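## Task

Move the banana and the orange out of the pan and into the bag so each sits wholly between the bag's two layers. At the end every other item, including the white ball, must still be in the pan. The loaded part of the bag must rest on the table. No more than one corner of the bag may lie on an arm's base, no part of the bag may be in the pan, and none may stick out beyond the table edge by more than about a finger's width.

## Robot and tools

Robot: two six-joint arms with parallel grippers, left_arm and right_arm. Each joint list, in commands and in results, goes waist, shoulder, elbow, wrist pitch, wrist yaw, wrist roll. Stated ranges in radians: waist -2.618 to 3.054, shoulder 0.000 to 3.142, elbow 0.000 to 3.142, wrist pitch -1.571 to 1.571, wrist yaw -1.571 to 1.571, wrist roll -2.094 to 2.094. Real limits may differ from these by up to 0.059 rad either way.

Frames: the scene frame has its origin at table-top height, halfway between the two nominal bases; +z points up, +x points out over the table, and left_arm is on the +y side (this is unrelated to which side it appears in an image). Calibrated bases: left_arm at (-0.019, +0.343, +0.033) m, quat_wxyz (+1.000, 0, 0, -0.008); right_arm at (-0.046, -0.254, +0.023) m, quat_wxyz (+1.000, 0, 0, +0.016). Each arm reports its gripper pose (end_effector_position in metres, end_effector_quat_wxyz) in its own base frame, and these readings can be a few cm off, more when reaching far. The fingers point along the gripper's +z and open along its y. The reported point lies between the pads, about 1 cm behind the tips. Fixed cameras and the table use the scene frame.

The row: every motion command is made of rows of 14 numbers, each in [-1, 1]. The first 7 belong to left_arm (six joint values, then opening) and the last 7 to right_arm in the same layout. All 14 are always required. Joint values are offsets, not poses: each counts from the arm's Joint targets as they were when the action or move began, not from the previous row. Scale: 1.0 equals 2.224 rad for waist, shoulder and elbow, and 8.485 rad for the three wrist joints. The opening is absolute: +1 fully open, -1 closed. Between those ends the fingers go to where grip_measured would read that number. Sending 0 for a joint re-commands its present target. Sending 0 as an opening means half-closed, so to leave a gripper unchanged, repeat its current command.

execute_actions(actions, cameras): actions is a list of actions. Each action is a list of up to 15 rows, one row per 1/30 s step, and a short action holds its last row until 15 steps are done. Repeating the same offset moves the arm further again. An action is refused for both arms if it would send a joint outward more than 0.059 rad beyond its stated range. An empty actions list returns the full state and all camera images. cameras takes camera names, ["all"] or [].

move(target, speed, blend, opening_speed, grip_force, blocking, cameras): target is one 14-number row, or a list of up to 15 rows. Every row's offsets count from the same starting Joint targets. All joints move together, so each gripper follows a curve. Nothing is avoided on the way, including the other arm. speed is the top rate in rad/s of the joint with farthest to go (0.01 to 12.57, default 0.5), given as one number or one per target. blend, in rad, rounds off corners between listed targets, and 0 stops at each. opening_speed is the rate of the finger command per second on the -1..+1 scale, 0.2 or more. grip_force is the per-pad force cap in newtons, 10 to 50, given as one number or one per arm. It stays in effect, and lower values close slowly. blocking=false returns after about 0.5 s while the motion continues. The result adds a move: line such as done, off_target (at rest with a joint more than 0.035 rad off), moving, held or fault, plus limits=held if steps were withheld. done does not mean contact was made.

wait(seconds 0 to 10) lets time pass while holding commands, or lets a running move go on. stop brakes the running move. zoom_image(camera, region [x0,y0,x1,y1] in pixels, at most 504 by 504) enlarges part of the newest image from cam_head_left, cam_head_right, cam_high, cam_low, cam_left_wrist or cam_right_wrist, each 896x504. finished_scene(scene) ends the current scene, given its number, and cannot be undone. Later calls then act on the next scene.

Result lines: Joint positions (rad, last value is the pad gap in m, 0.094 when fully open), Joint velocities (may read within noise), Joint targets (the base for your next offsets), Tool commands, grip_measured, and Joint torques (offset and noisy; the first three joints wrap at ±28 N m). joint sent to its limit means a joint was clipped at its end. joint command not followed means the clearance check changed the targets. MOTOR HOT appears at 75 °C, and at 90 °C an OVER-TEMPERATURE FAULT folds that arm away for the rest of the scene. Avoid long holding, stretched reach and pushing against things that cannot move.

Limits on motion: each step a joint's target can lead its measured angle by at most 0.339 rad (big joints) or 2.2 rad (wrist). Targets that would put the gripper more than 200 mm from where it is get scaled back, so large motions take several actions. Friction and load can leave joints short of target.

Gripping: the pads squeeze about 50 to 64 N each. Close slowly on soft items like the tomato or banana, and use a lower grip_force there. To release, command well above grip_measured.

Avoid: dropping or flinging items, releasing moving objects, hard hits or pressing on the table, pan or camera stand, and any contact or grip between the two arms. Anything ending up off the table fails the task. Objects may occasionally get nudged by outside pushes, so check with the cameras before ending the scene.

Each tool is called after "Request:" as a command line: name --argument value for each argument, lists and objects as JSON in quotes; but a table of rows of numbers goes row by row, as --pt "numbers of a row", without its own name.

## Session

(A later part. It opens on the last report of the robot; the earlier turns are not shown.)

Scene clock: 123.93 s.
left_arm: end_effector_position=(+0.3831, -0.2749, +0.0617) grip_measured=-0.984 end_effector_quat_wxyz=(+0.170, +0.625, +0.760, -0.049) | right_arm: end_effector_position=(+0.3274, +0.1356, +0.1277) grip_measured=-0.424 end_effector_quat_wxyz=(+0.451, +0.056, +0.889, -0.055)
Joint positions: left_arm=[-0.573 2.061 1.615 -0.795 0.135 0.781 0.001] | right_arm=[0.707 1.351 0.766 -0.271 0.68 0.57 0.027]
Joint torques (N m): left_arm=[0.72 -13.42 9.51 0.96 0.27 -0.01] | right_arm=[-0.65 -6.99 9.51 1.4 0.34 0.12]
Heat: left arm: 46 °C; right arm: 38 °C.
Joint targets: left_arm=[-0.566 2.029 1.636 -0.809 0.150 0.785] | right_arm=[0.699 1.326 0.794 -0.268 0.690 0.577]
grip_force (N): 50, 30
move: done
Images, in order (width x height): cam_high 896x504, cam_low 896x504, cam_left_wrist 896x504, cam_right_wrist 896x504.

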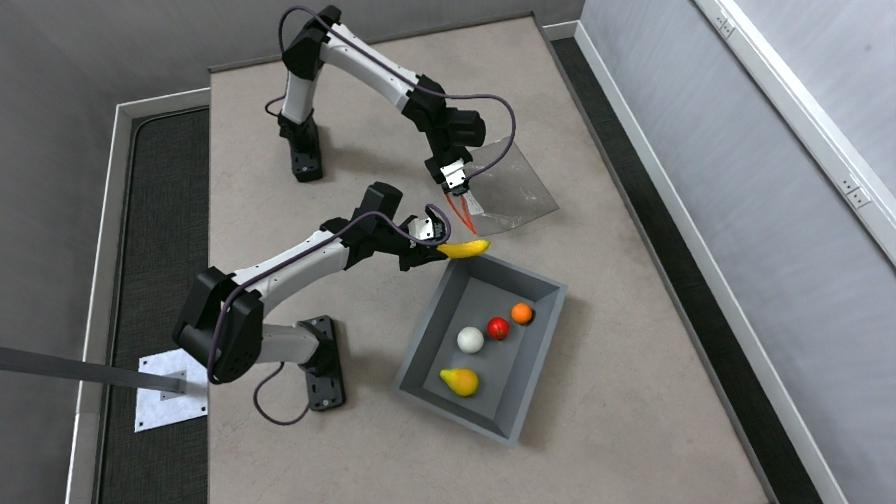

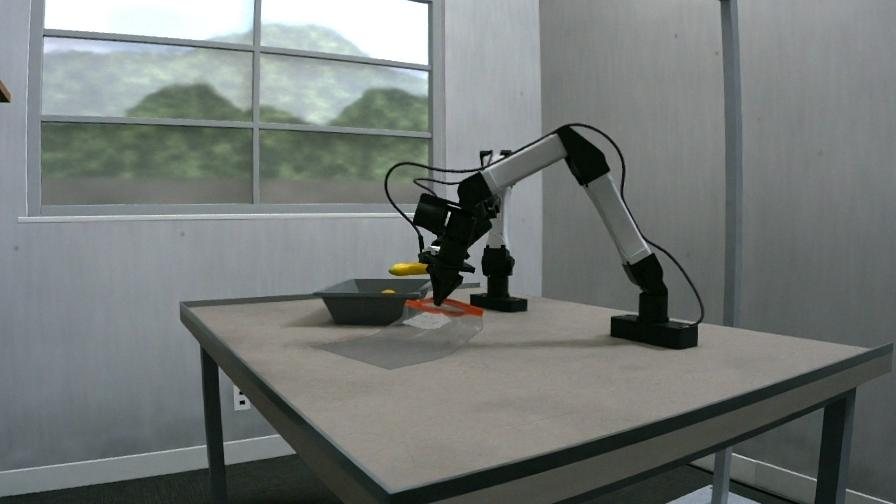

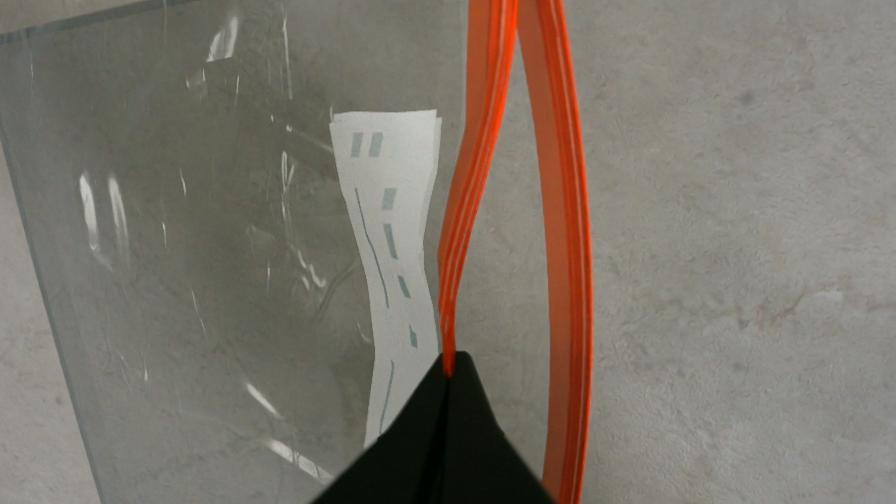

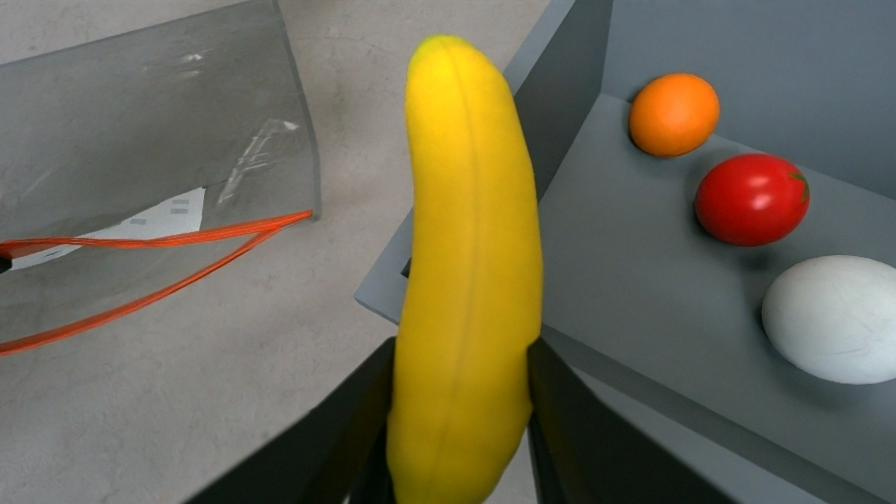

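Request:
execute_actions --actions '[]'

Scene clock: 125.77 s.
left_arm: end_effector_position=(+0.3831, -0.2749, +0.0616) grip_measured=-0.984 end_effector_quat_wxyz=(+0.170, +0.625, +0.760, -0.049) | right_arm: end_effector_position=(+0.3274, +0.1356, +0.1277) grip_measured=-0.424 end_effector_quat_wxyz=(+0.451, +0.056, +0.889, -0.055)
Joint positions: left_arm=[-0.573 2.061 1.615 -0.796 0.135 0.781 0.001] | right_arm=[0.707 1.351 0.766 -0.271 0.68 0.57 0.027]
Joint velocities: within noise
Joint torques (N m): left_arm=[0.73 -13.39 9.55 0.95 0.28 -0.01] | right_arm=[-0.66 -6.99 9.52 1.4 0.34 0.12]
Heat: left arm: 47 °C; right arm: 38 °C.
Joint targets: left_arm=[-0.566 2.029 1.636 -0.809 0.150 0.785] | right_arm=[0.699 1.326 0.794 -0.268 0.690 0.577]
Tool commands: left_gripper/opening=-1.0 right_gripper/opening=-0.6
grip_force (N): 50, 30

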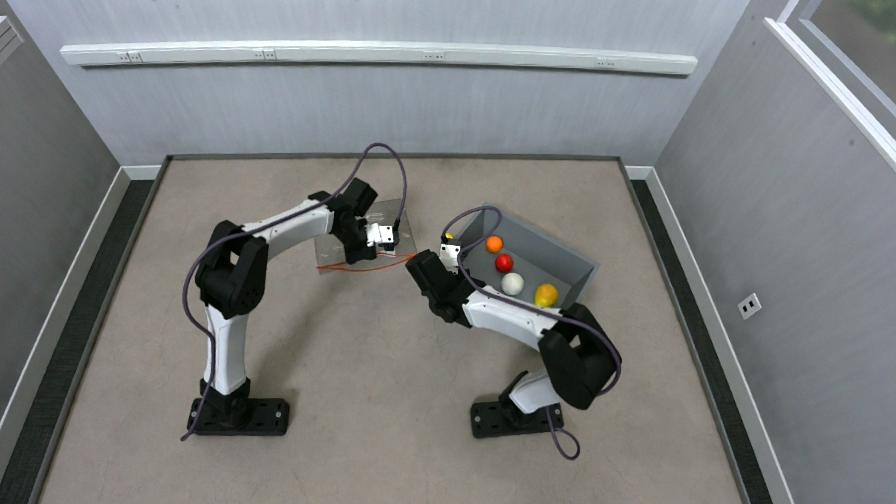

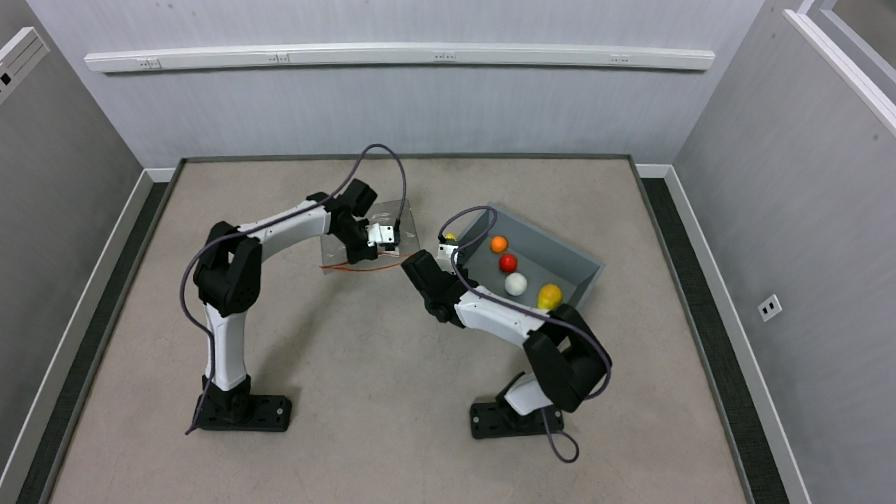

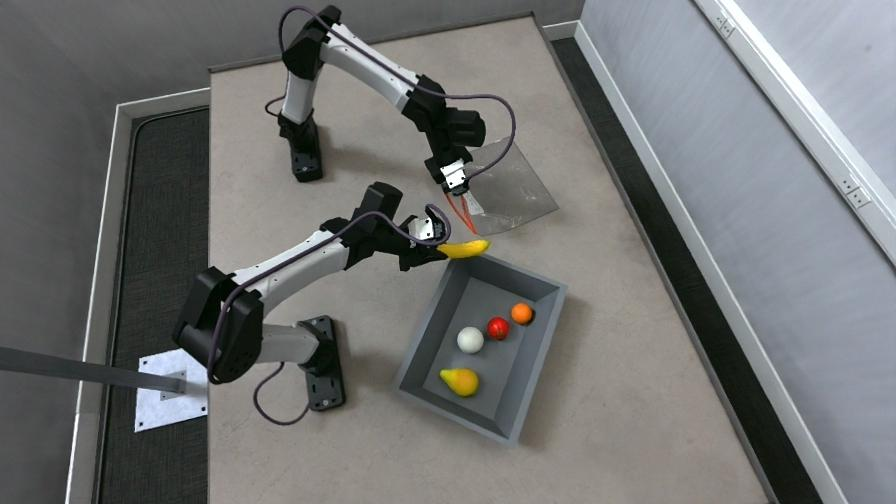

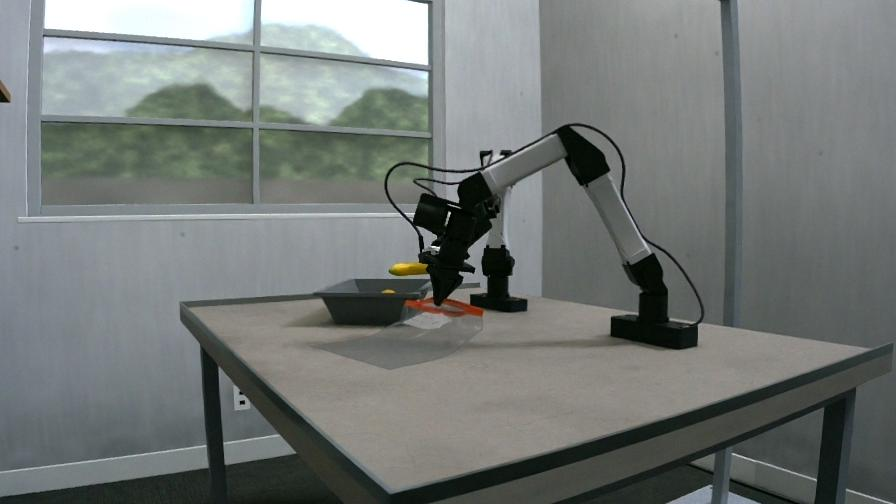

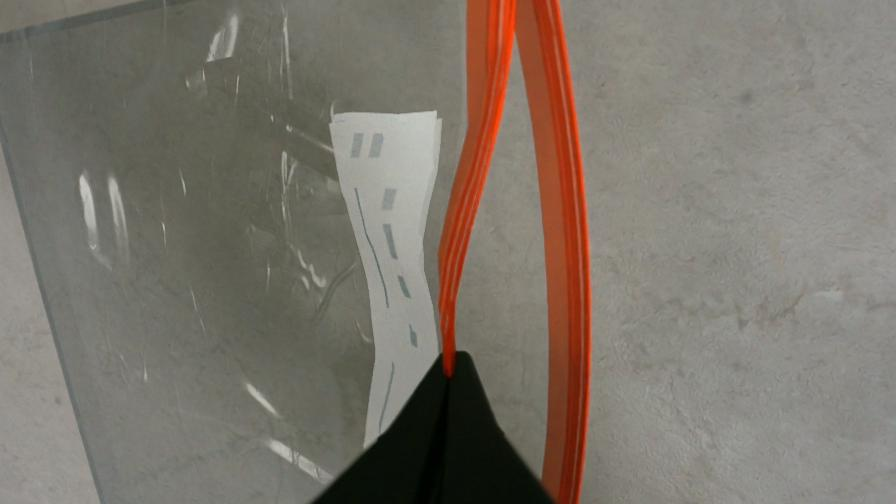

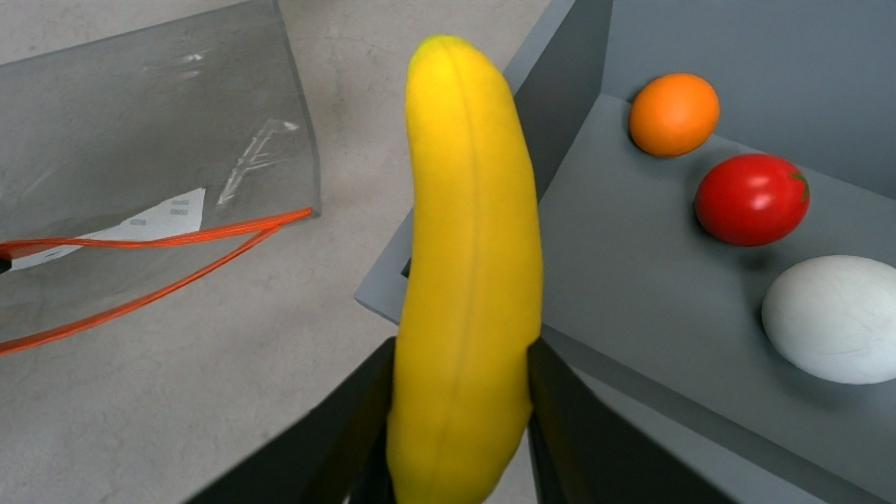

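Request:
move --pt "0 0 0 0 0 0 -1 -0.058 -0.0081 0.2257 -0.1073 -0.0813 -0.068 -0.6" --pt "0 0 0 0 0 0 -1 -0.058 0.0679 0.2068 -0.0824 -0.0813 -0.068 -0.6" --speed 0.5 --blend 0.05 --cameras '["cam_high","cam_low","cam_left_wrist","cam_right_wrist"]'

Scene clock: 130.07 s.
left_arm: end_effector_position=(+0.3831, -0.2749, +0.0616) grip_measured=-0.984 end_effector_quat_wxyz=(+0.170, +0.625, +0.760, -0.049) | right_arm: end_effector_position=(+0.2819, +0.1819, +0.1501) grip_measured=-0.424 end_effector_quat_wxyz=(+0.176, -0.276, +0.944, +0.048)
Joint positions: left_arm=[-0.573 2.061 1.615 -0.796 0.135 0.781 0.001] | right_arm=[0.578 1.473 1.255 -0.985 0.01 0.008 0.027]
Joint torques (N m): left_arm=[0.72 -13.38 9.48 0.95 0.28 -0.02] | right_arm=[-0.68 -5.46 6.75 1.13 -0.11 -0.04]
Heat: left arm: 49 °C; right arm: 38 °C.
Joint targets: left_arm=[-0.566 2.029 1.636 -0.809 0.150 0.785] | right_arm=[0.571 1.477 1.254 -0.967 0.000 0.000]
grip_force (N): 50, 30
move: done
Images, in order (width x height): cam_high 896x504, cam_low 896x504, cam_left_wrist 896x504, cam_right_wrist 896x504.

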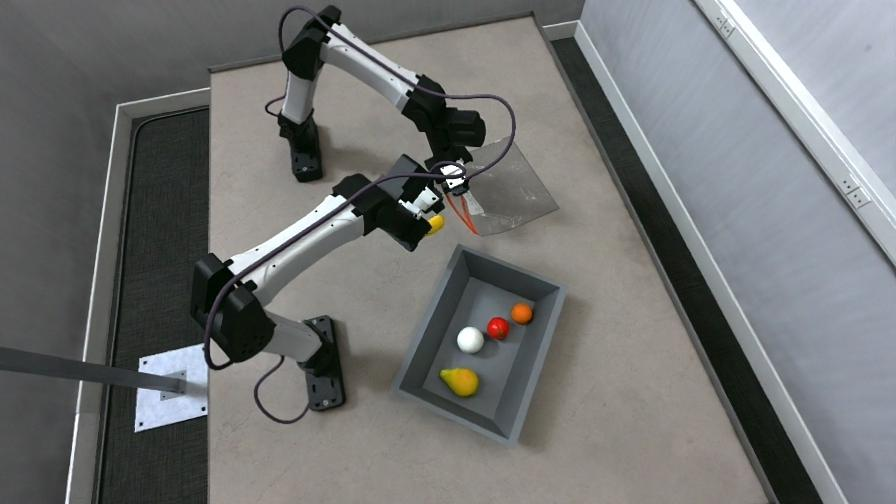

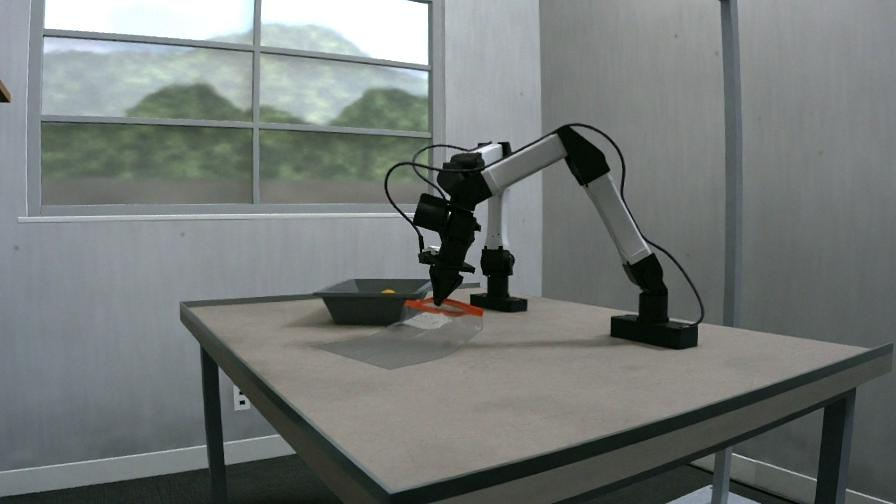

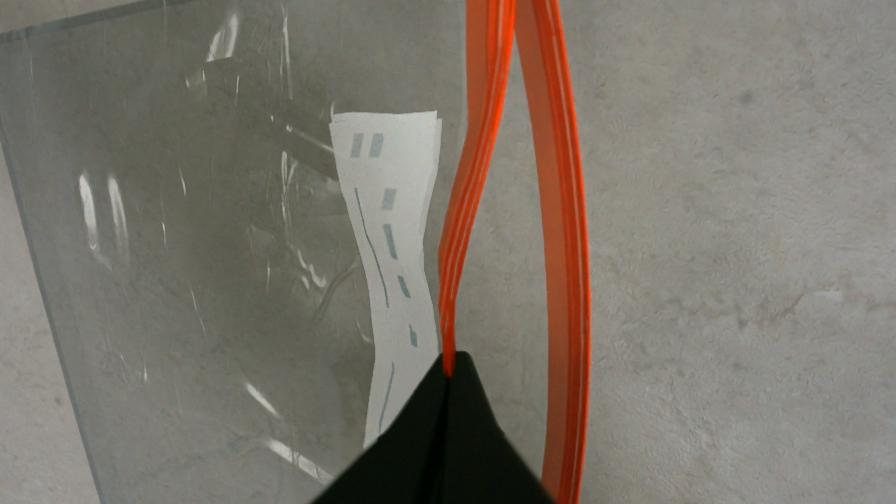

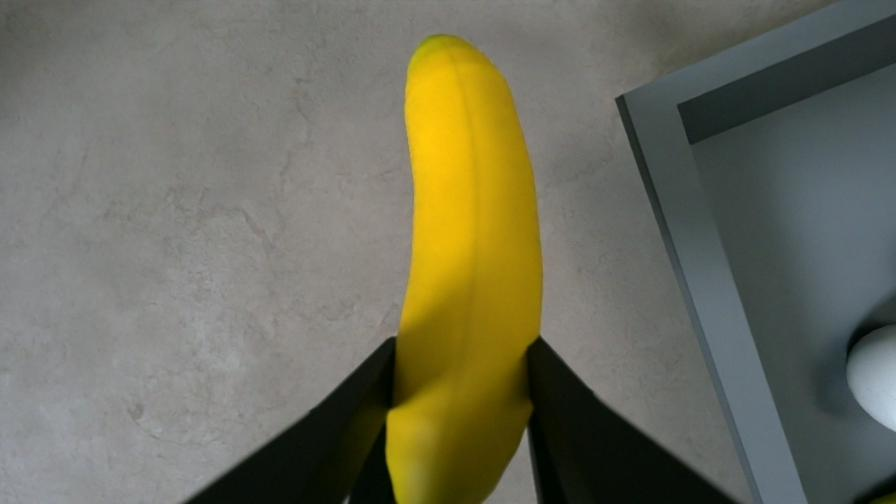

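Request:
zoom_image --camera "cam_high" --region '[360, 130, 570, 270]'

Request:
zoom_image --camera "cam_low" --region '[300, 220, 520, 380]'

Scaled by 2.400 from the camera's 896x504 image, which has a finer 1280x720 frame.

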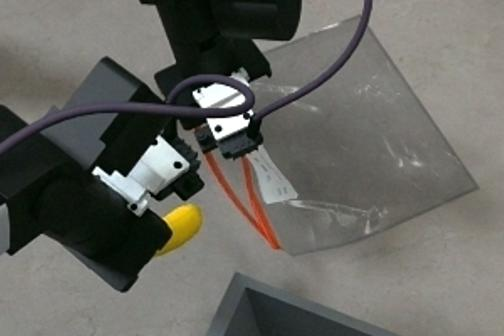

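Scaled by 2.291 from the camera's 896x504 image, which has a finer 1280x720 frame.

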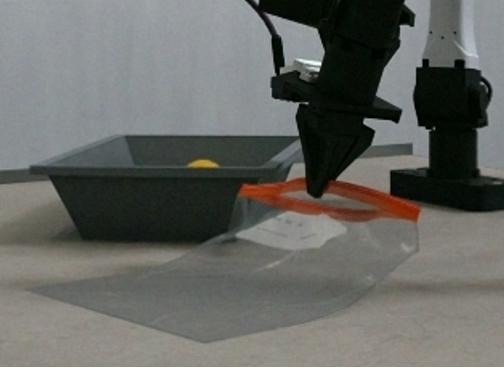

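Request:
move --target '[0,0,0,0,0,0,-1,-0.0162,0.0604,0.0231,0.0098,0,0,-0.6]' --speed 0.15 --cameras '["cam_high","cam_low","cam_left_wrist"]'

Request:
zoom_image --camera "cam_high" --region '[400, 160, 520, 250]'

Request:
zoom_image --camera "cam_low" --region '[380, 250, 500, 340]'

Scene clock: 132.20 s.
left_arm: end_effector_position=(+0.3831, -0.2749, +0.0616) grip_measured=-0.984 end_effector_quat_wxyz=(+0.170, +0.625, +0.760, -0.049) | right_arm: end_effector_position=(+0.3118, +0.1856, +0.1219) grip_measured=-0.424 end_effector_quat_wxyz=(+0.165, -0.259, +0.951, +0.042)
Joint positions: left_arm=[-0.573 2.061 1.615 -0.796 0.135 0.781 0.001] | right_arm=[0.541 1.602 1.276 -0.902 0.009 0.007 0.027]
Joint torques (N m): left_arm=[0.69 -13.41 9.5 0.96 0.27 -0.02] | right_arm=[-0.64 -6.06 9.55 1.1 -0.11 -0.03]
Heat: left arm: 49 °C; right arm: 38 °C.
Joint targets: left_arm=[-0.566 2.029 1.636 -0.809 0.150 0.785] | right_arm=[0.535 1.611 1.305 -0.884 0.001 0.000]
grip_force (N): 50, 30
move: done
Images, in order (width x height): cam_high 896x504, cam_low 896x504, cam_left_wrist 896x504.

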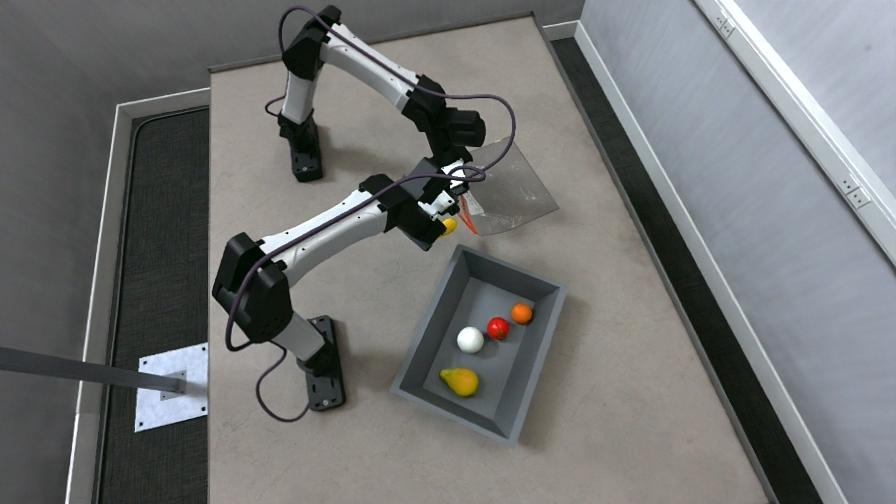

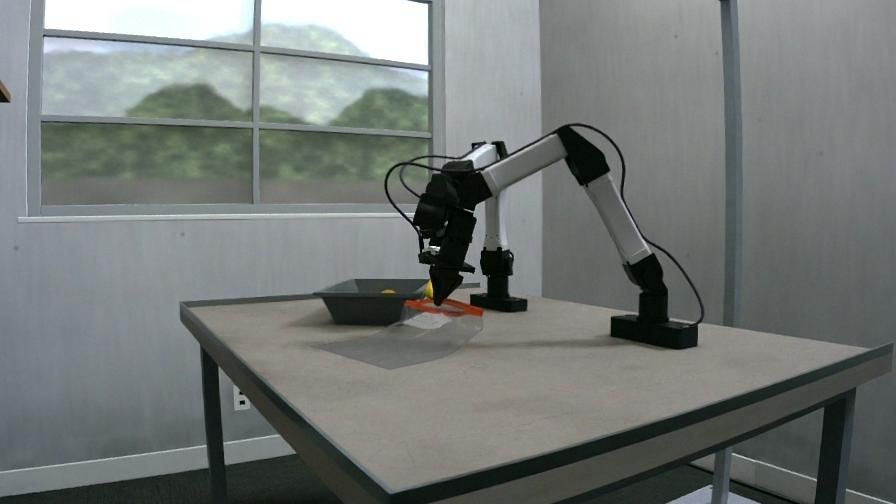

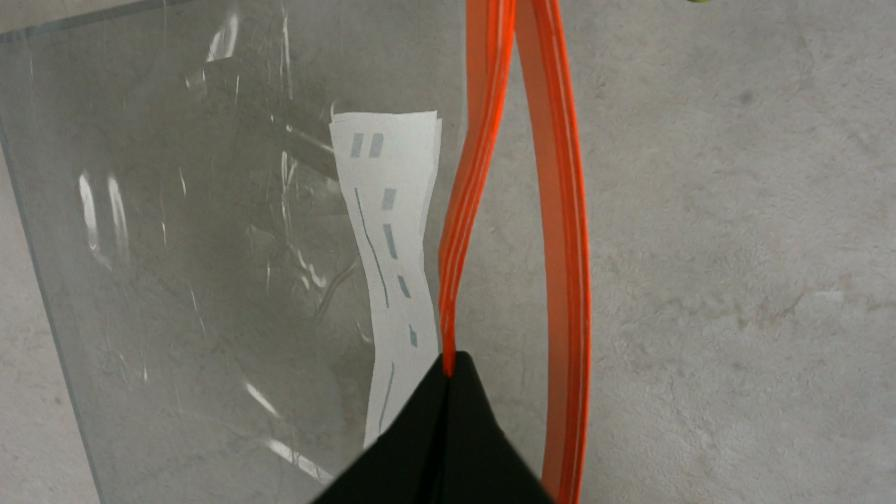

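Scaled by 4.200 from the camera's 896x504 image, which has a finer 1280x720 frame.

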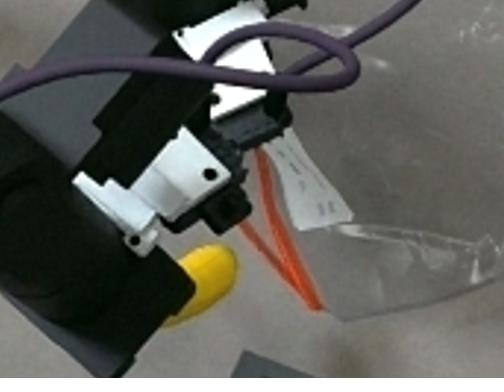

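Scaled by 4.200 from the camera's 896x504 image, which has a finer 1280x720 frame.

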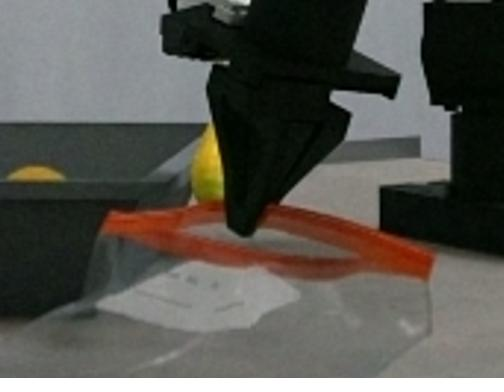

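Request:
move --target '[0,0,0,0,0,0,-1,0.0135,0.0137,-0.0202,0.0254,0,0,-0.6]' --speed 0.12 --cameras '["cam_high","cam_low","cam_left_wrist","cam_right_wrist"]'

Request:
zoom_image --camera "cam_high" --region '[400, 160, 520, 250]'

Request:
zoom_image --camera "cam_low" --region '[380, 250, 500, 340]'

Scene clock: 136.63 s.
left_arm: end_effector_position=(+0.3831, -0.2749, +0.0616) grip_measured=-0.984 end_effector_quat_wxyz=(+0.170, +0.625, +0.760, -0.049) | right_arm: end_effector_position=(+0.3474, +0.2145, +0.1292) grip_measured=-0.424 end_effector_quat_wxyz=(+0.246, -0.261, +0.931, +0.067)
Joint positions: left_arm=[-0.573 2.061 1.615 -0.796 0.135 0.781 0.001] | right_arm=[0.557 1.631 1.264 -0.688 0.009 0.007 0.027]
Joint torques (N m): left_arm=[0.7 -13.37 9.5 0.95 0.27 -0.01] | right_arm=[0.75 -6.41 6.67 1.41 -0.11 -0.04]
Heat: left arm: 50 °C; right arm: 37 °C.
Joint targets: left_arm=[-0.566 2.029 1.636 -0.809 0.150 0.785] | right_arm=[0.564 1.642 1.261 -0.669 0.001 0.000]
grip_force (N): 50, 30
move: done
Images, in order (width x height): cam_high 896x504, cam_low 896x504, cam_left_wrist 896x504, cam_right_wrist 896x504.

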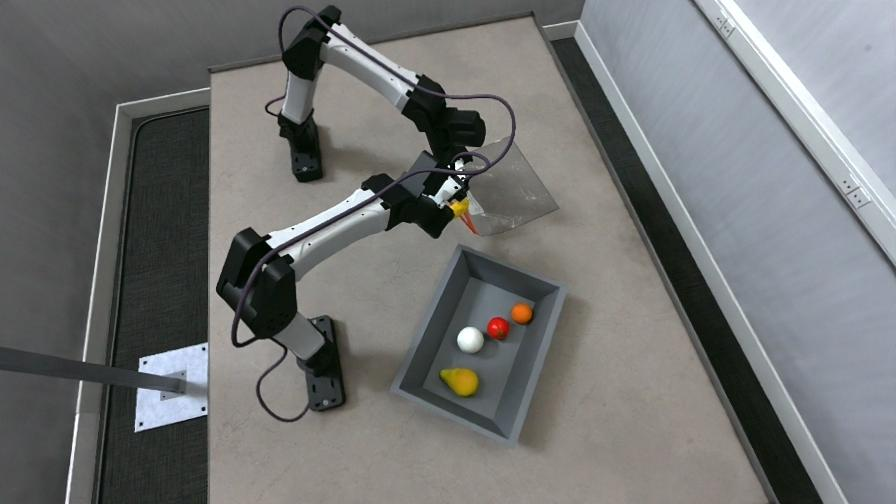

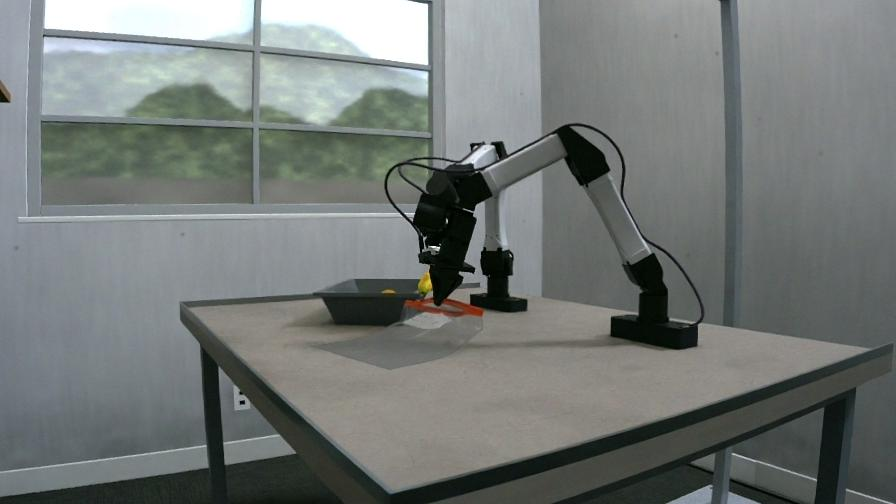

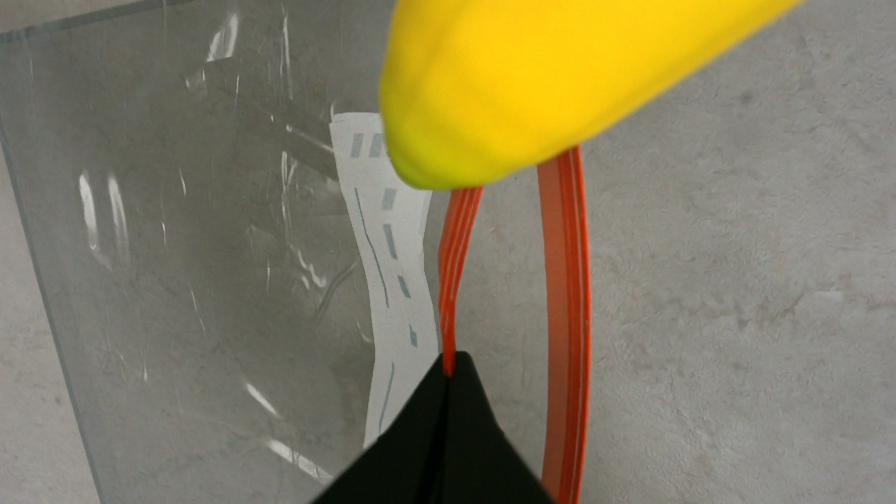

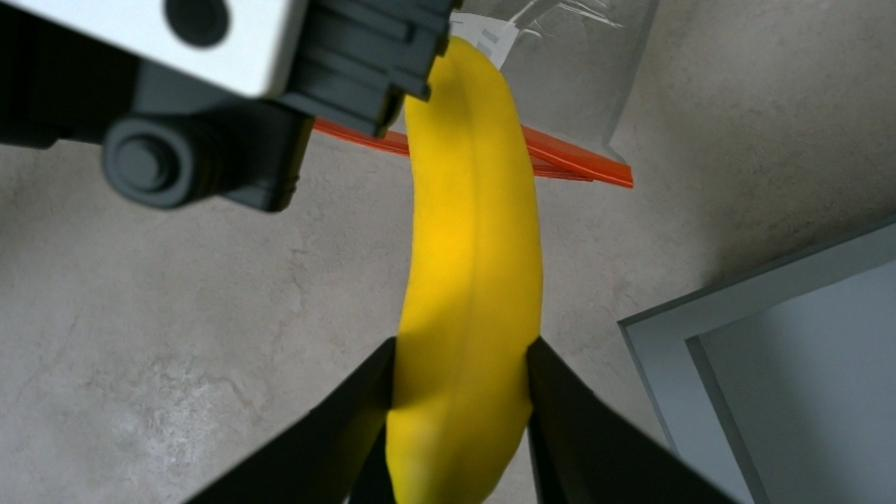

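Scaled by 4.200 from the camera's 896x504 image, which has a finer 1280x720 frame.

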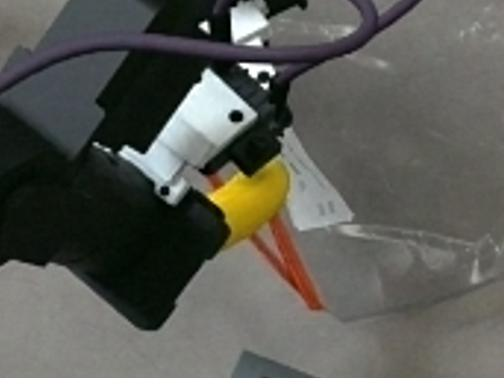

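Scaled by 4.200 from the camera's 896x504 image, which has a finer 1280x720 frame.

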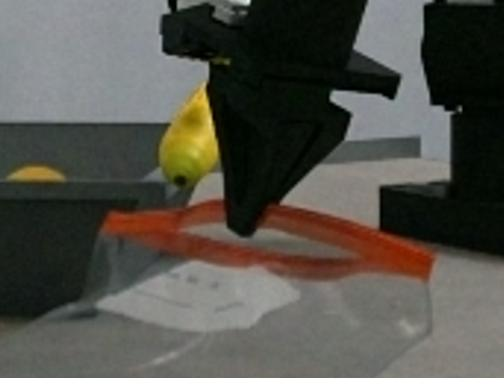

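Request:
move --pt "0 0 0 0 0 0 -1 -0.0135 -0.1538 -0.0724 -0.0037 0 0 -0.6" --pt "0 0 0 0 0 0 -1 -0.1039 -0.1585 -0.1340 0.0101 -0.0653 0.0731 -0.6" --speed 0.4 --blend 0.05 --cameras '["cam_high","cam_low","cam_left_wrist","cam_right_wrist"]'

Scene clock: 146.10 s.
left_arm: end_effector_position=(+0.3831, -0.2749, +0.0616) grip_measured=-0.984 end_effector_quat_wxyz=(+0.170, +0.625, +0.760, -0.049) | right_arm: end_effector_position=(+0.2845, +0.1958, +0.1576) grip_measured=-0.424 end_effector_quat_wxyz=(+0.141, +0.045, +0.921, +0.360)
Joint positions: left_arm=[-0.573 2.061 1.615 -0.796 0.135 0.781 0.001] | right_arm=[0.34 1.321 0.965 -0.603 -0.541 0.613 0.027]
Joint torques (N m): left_arm=[0.7 -13.42 9.51 0.95 0.28 -0.02] | right_arm=[-0.61 -7.49 6.8 1.47 -0.34 0.08]
Heat: left arm: 52 °C; right arm: 37 °C.
Joint targets: left_arm=[-0.566 2.029 1.636 -0.809 0.150 0.785] | right_arm=[0.334 1.289 0.962 -0.583 -0.554 0.620]
grip_force (N): 50, 30
move: done
Images, in order (width x height): cam_high 896x504, cam_low 896x504, cam_left_wrist 896x504, cam_right_wrist 896x504.

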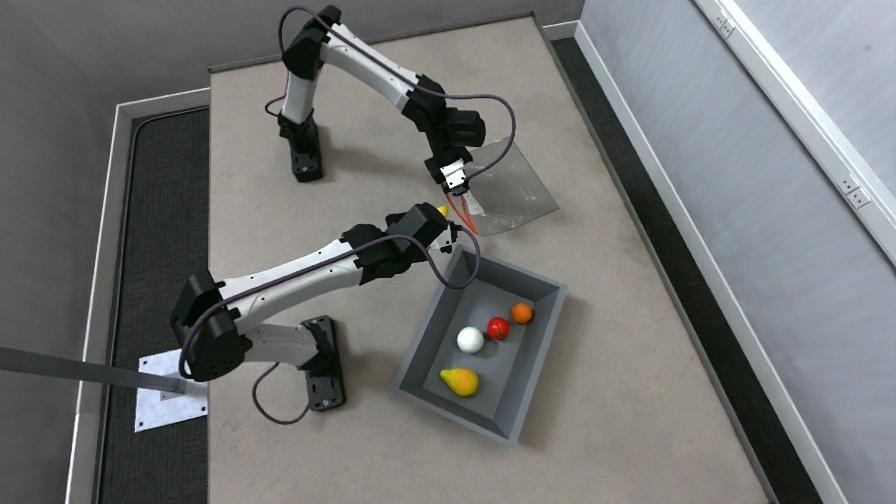

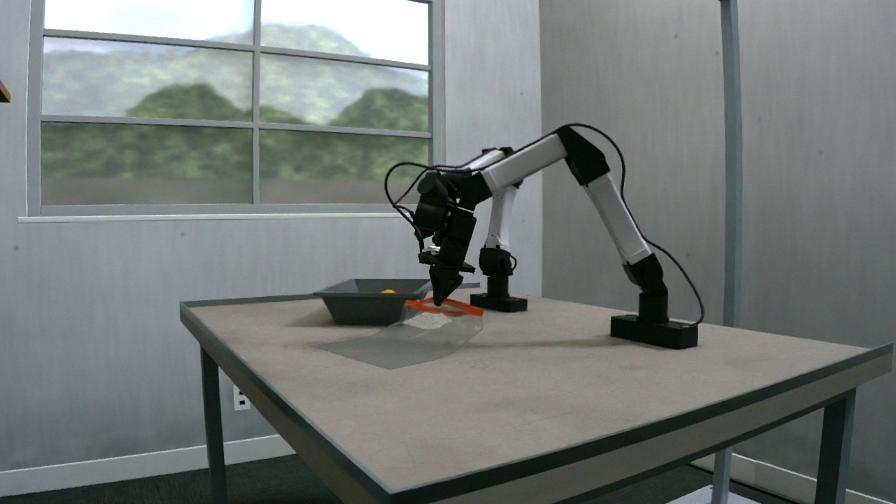

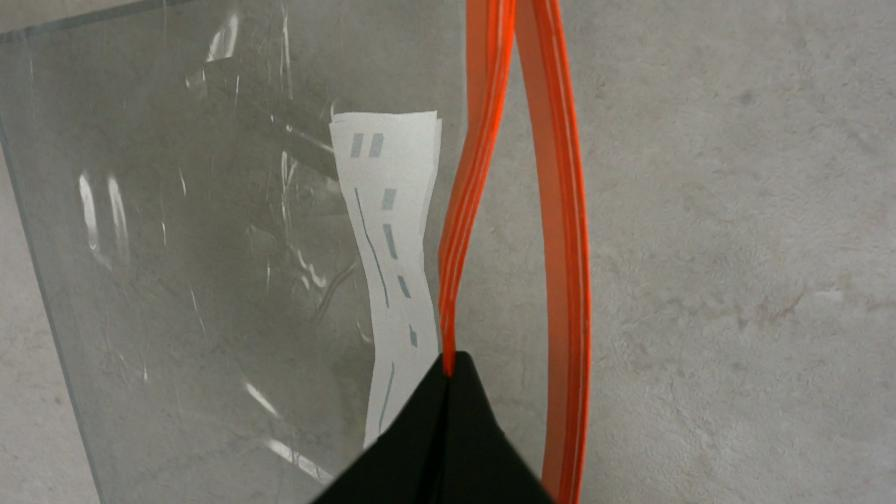

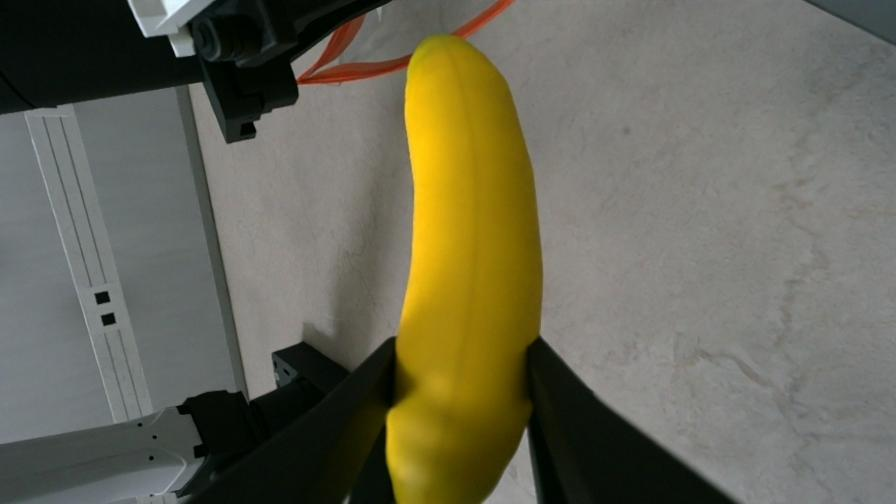

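Request:
move --target '[0,0,0,0,0,0,-1,0,0.1127,0,0.0295,0,0,-0.6]' --speed 0.15 --cameras '["cam_high","cam_low","cam_left_wrist","cam_right_wrist"]'

Request:
zoom_image --camera "cam_high" --region '[400, 160, 520, 250]'

Request:
zoom_image --camera "cam_low" --region '[380, 250, 500, 340]'

Scene clock: 148.77 s.
left_arm: end_effector_position=(+0.3831, -0.2749, +0.0616) grip_measured=-0.984 end_effector_quat_wxyz=(+0.170, +0.625, +0.760, -0.049) | right_arm: end_effector_position=(+0.3318, +0.2127, +0.1191) grip_measured=-0.424 end_effector_quat_wxyz=(+0.157, +0.040, +0.916, +0.367)
Joint positions: left_arm=[-0.573 2.061 1.615 -0.796 0.135 0.781 0.001] | right_arm=[0.34 1.531 0.965 -0.353 -0.543 0.614 0.027]
Joint torques (N m): left_arm=[0.72 -13.45 9.51 0.96 0.27 -0.02] | right_arm=[-0.58 -5.63 6.63 1.51 -0.33 0.07]
Heat: left arm: 53 °C; right arm: 37 °C.
Joint targets: left_arm=[-0.566 2.029 1.636 -0.809 0.150 0.785] | right_arm=[0.334 1.540 0.962 -0.333 -0.554 0.620]
grip_force (N): 50, 30
move: done
Images, in order (width x height): cam_high 896x504, cam_low 896x504, cam_left_wrist 896x504, cam_right_wrist 896x504.

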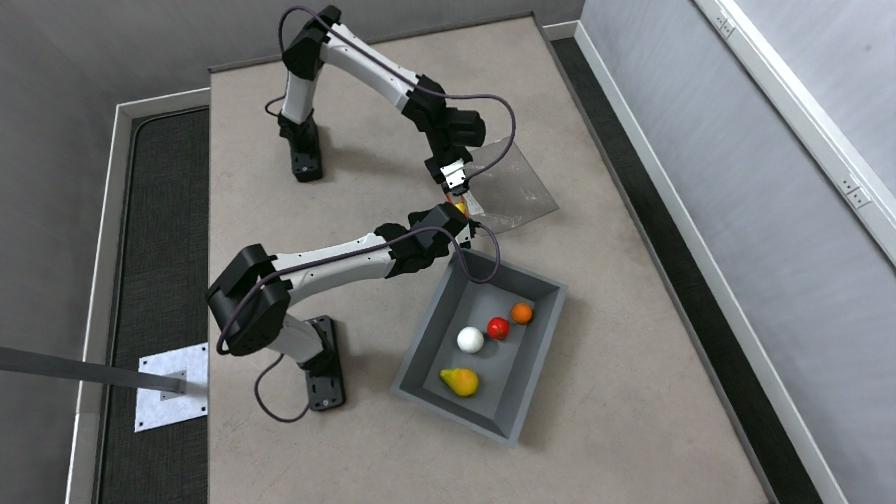

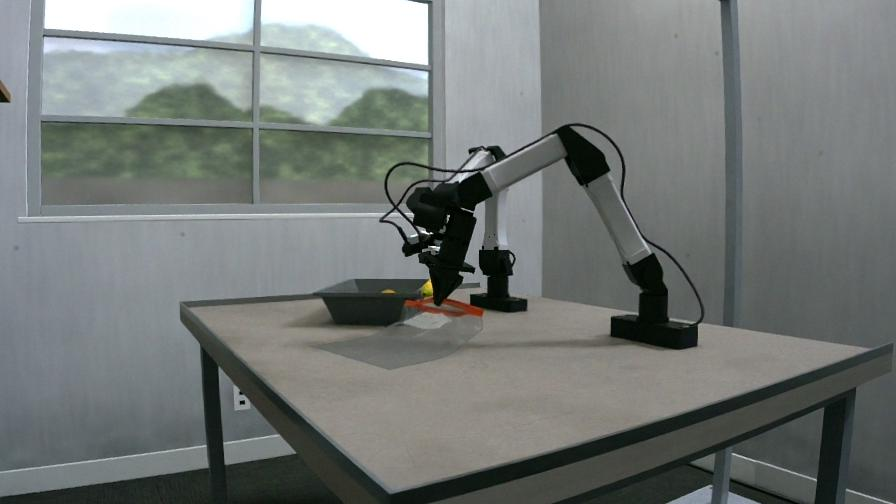

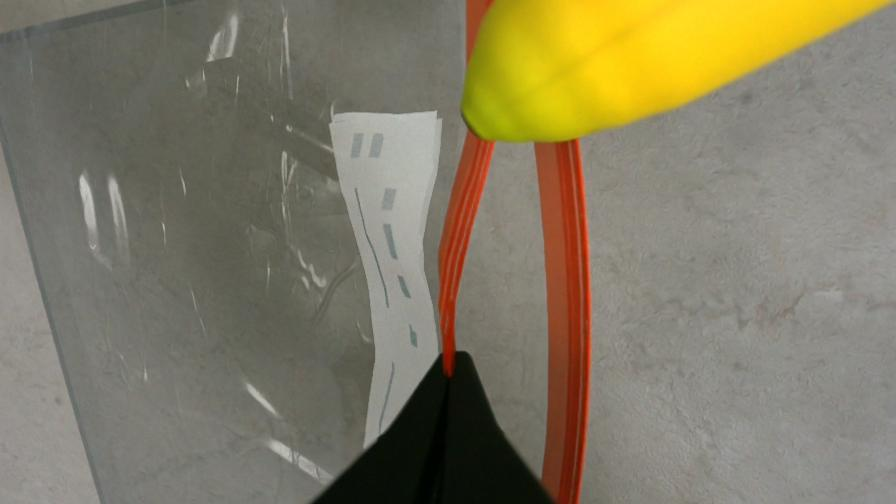

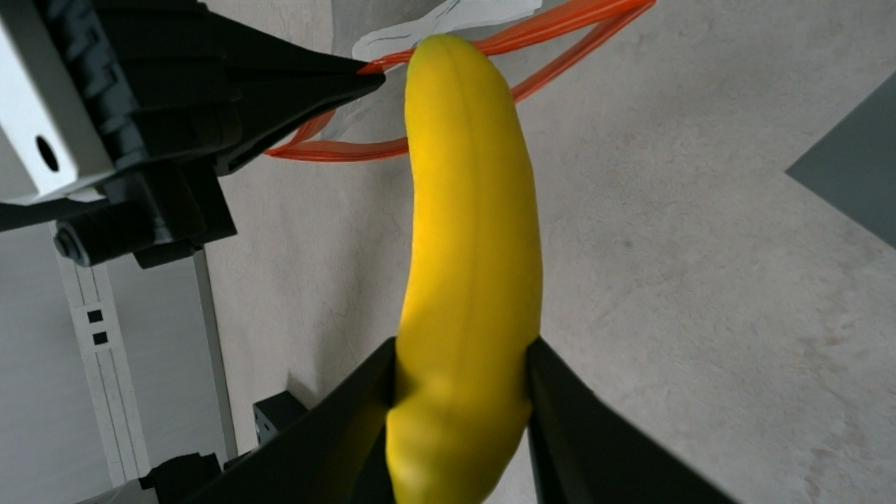

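Scaled by 4.200 from the camera's 896x504 image, which has a finer 1280x720 frame.

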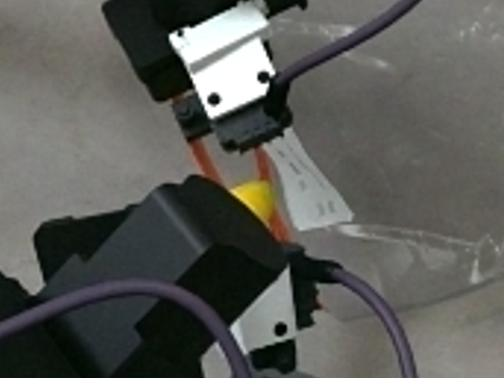

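Scaled by 4.200 from the camera's 896x504 image, which has a finer 1280x720 frame.

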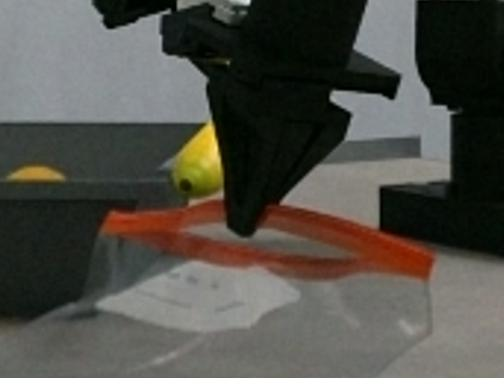

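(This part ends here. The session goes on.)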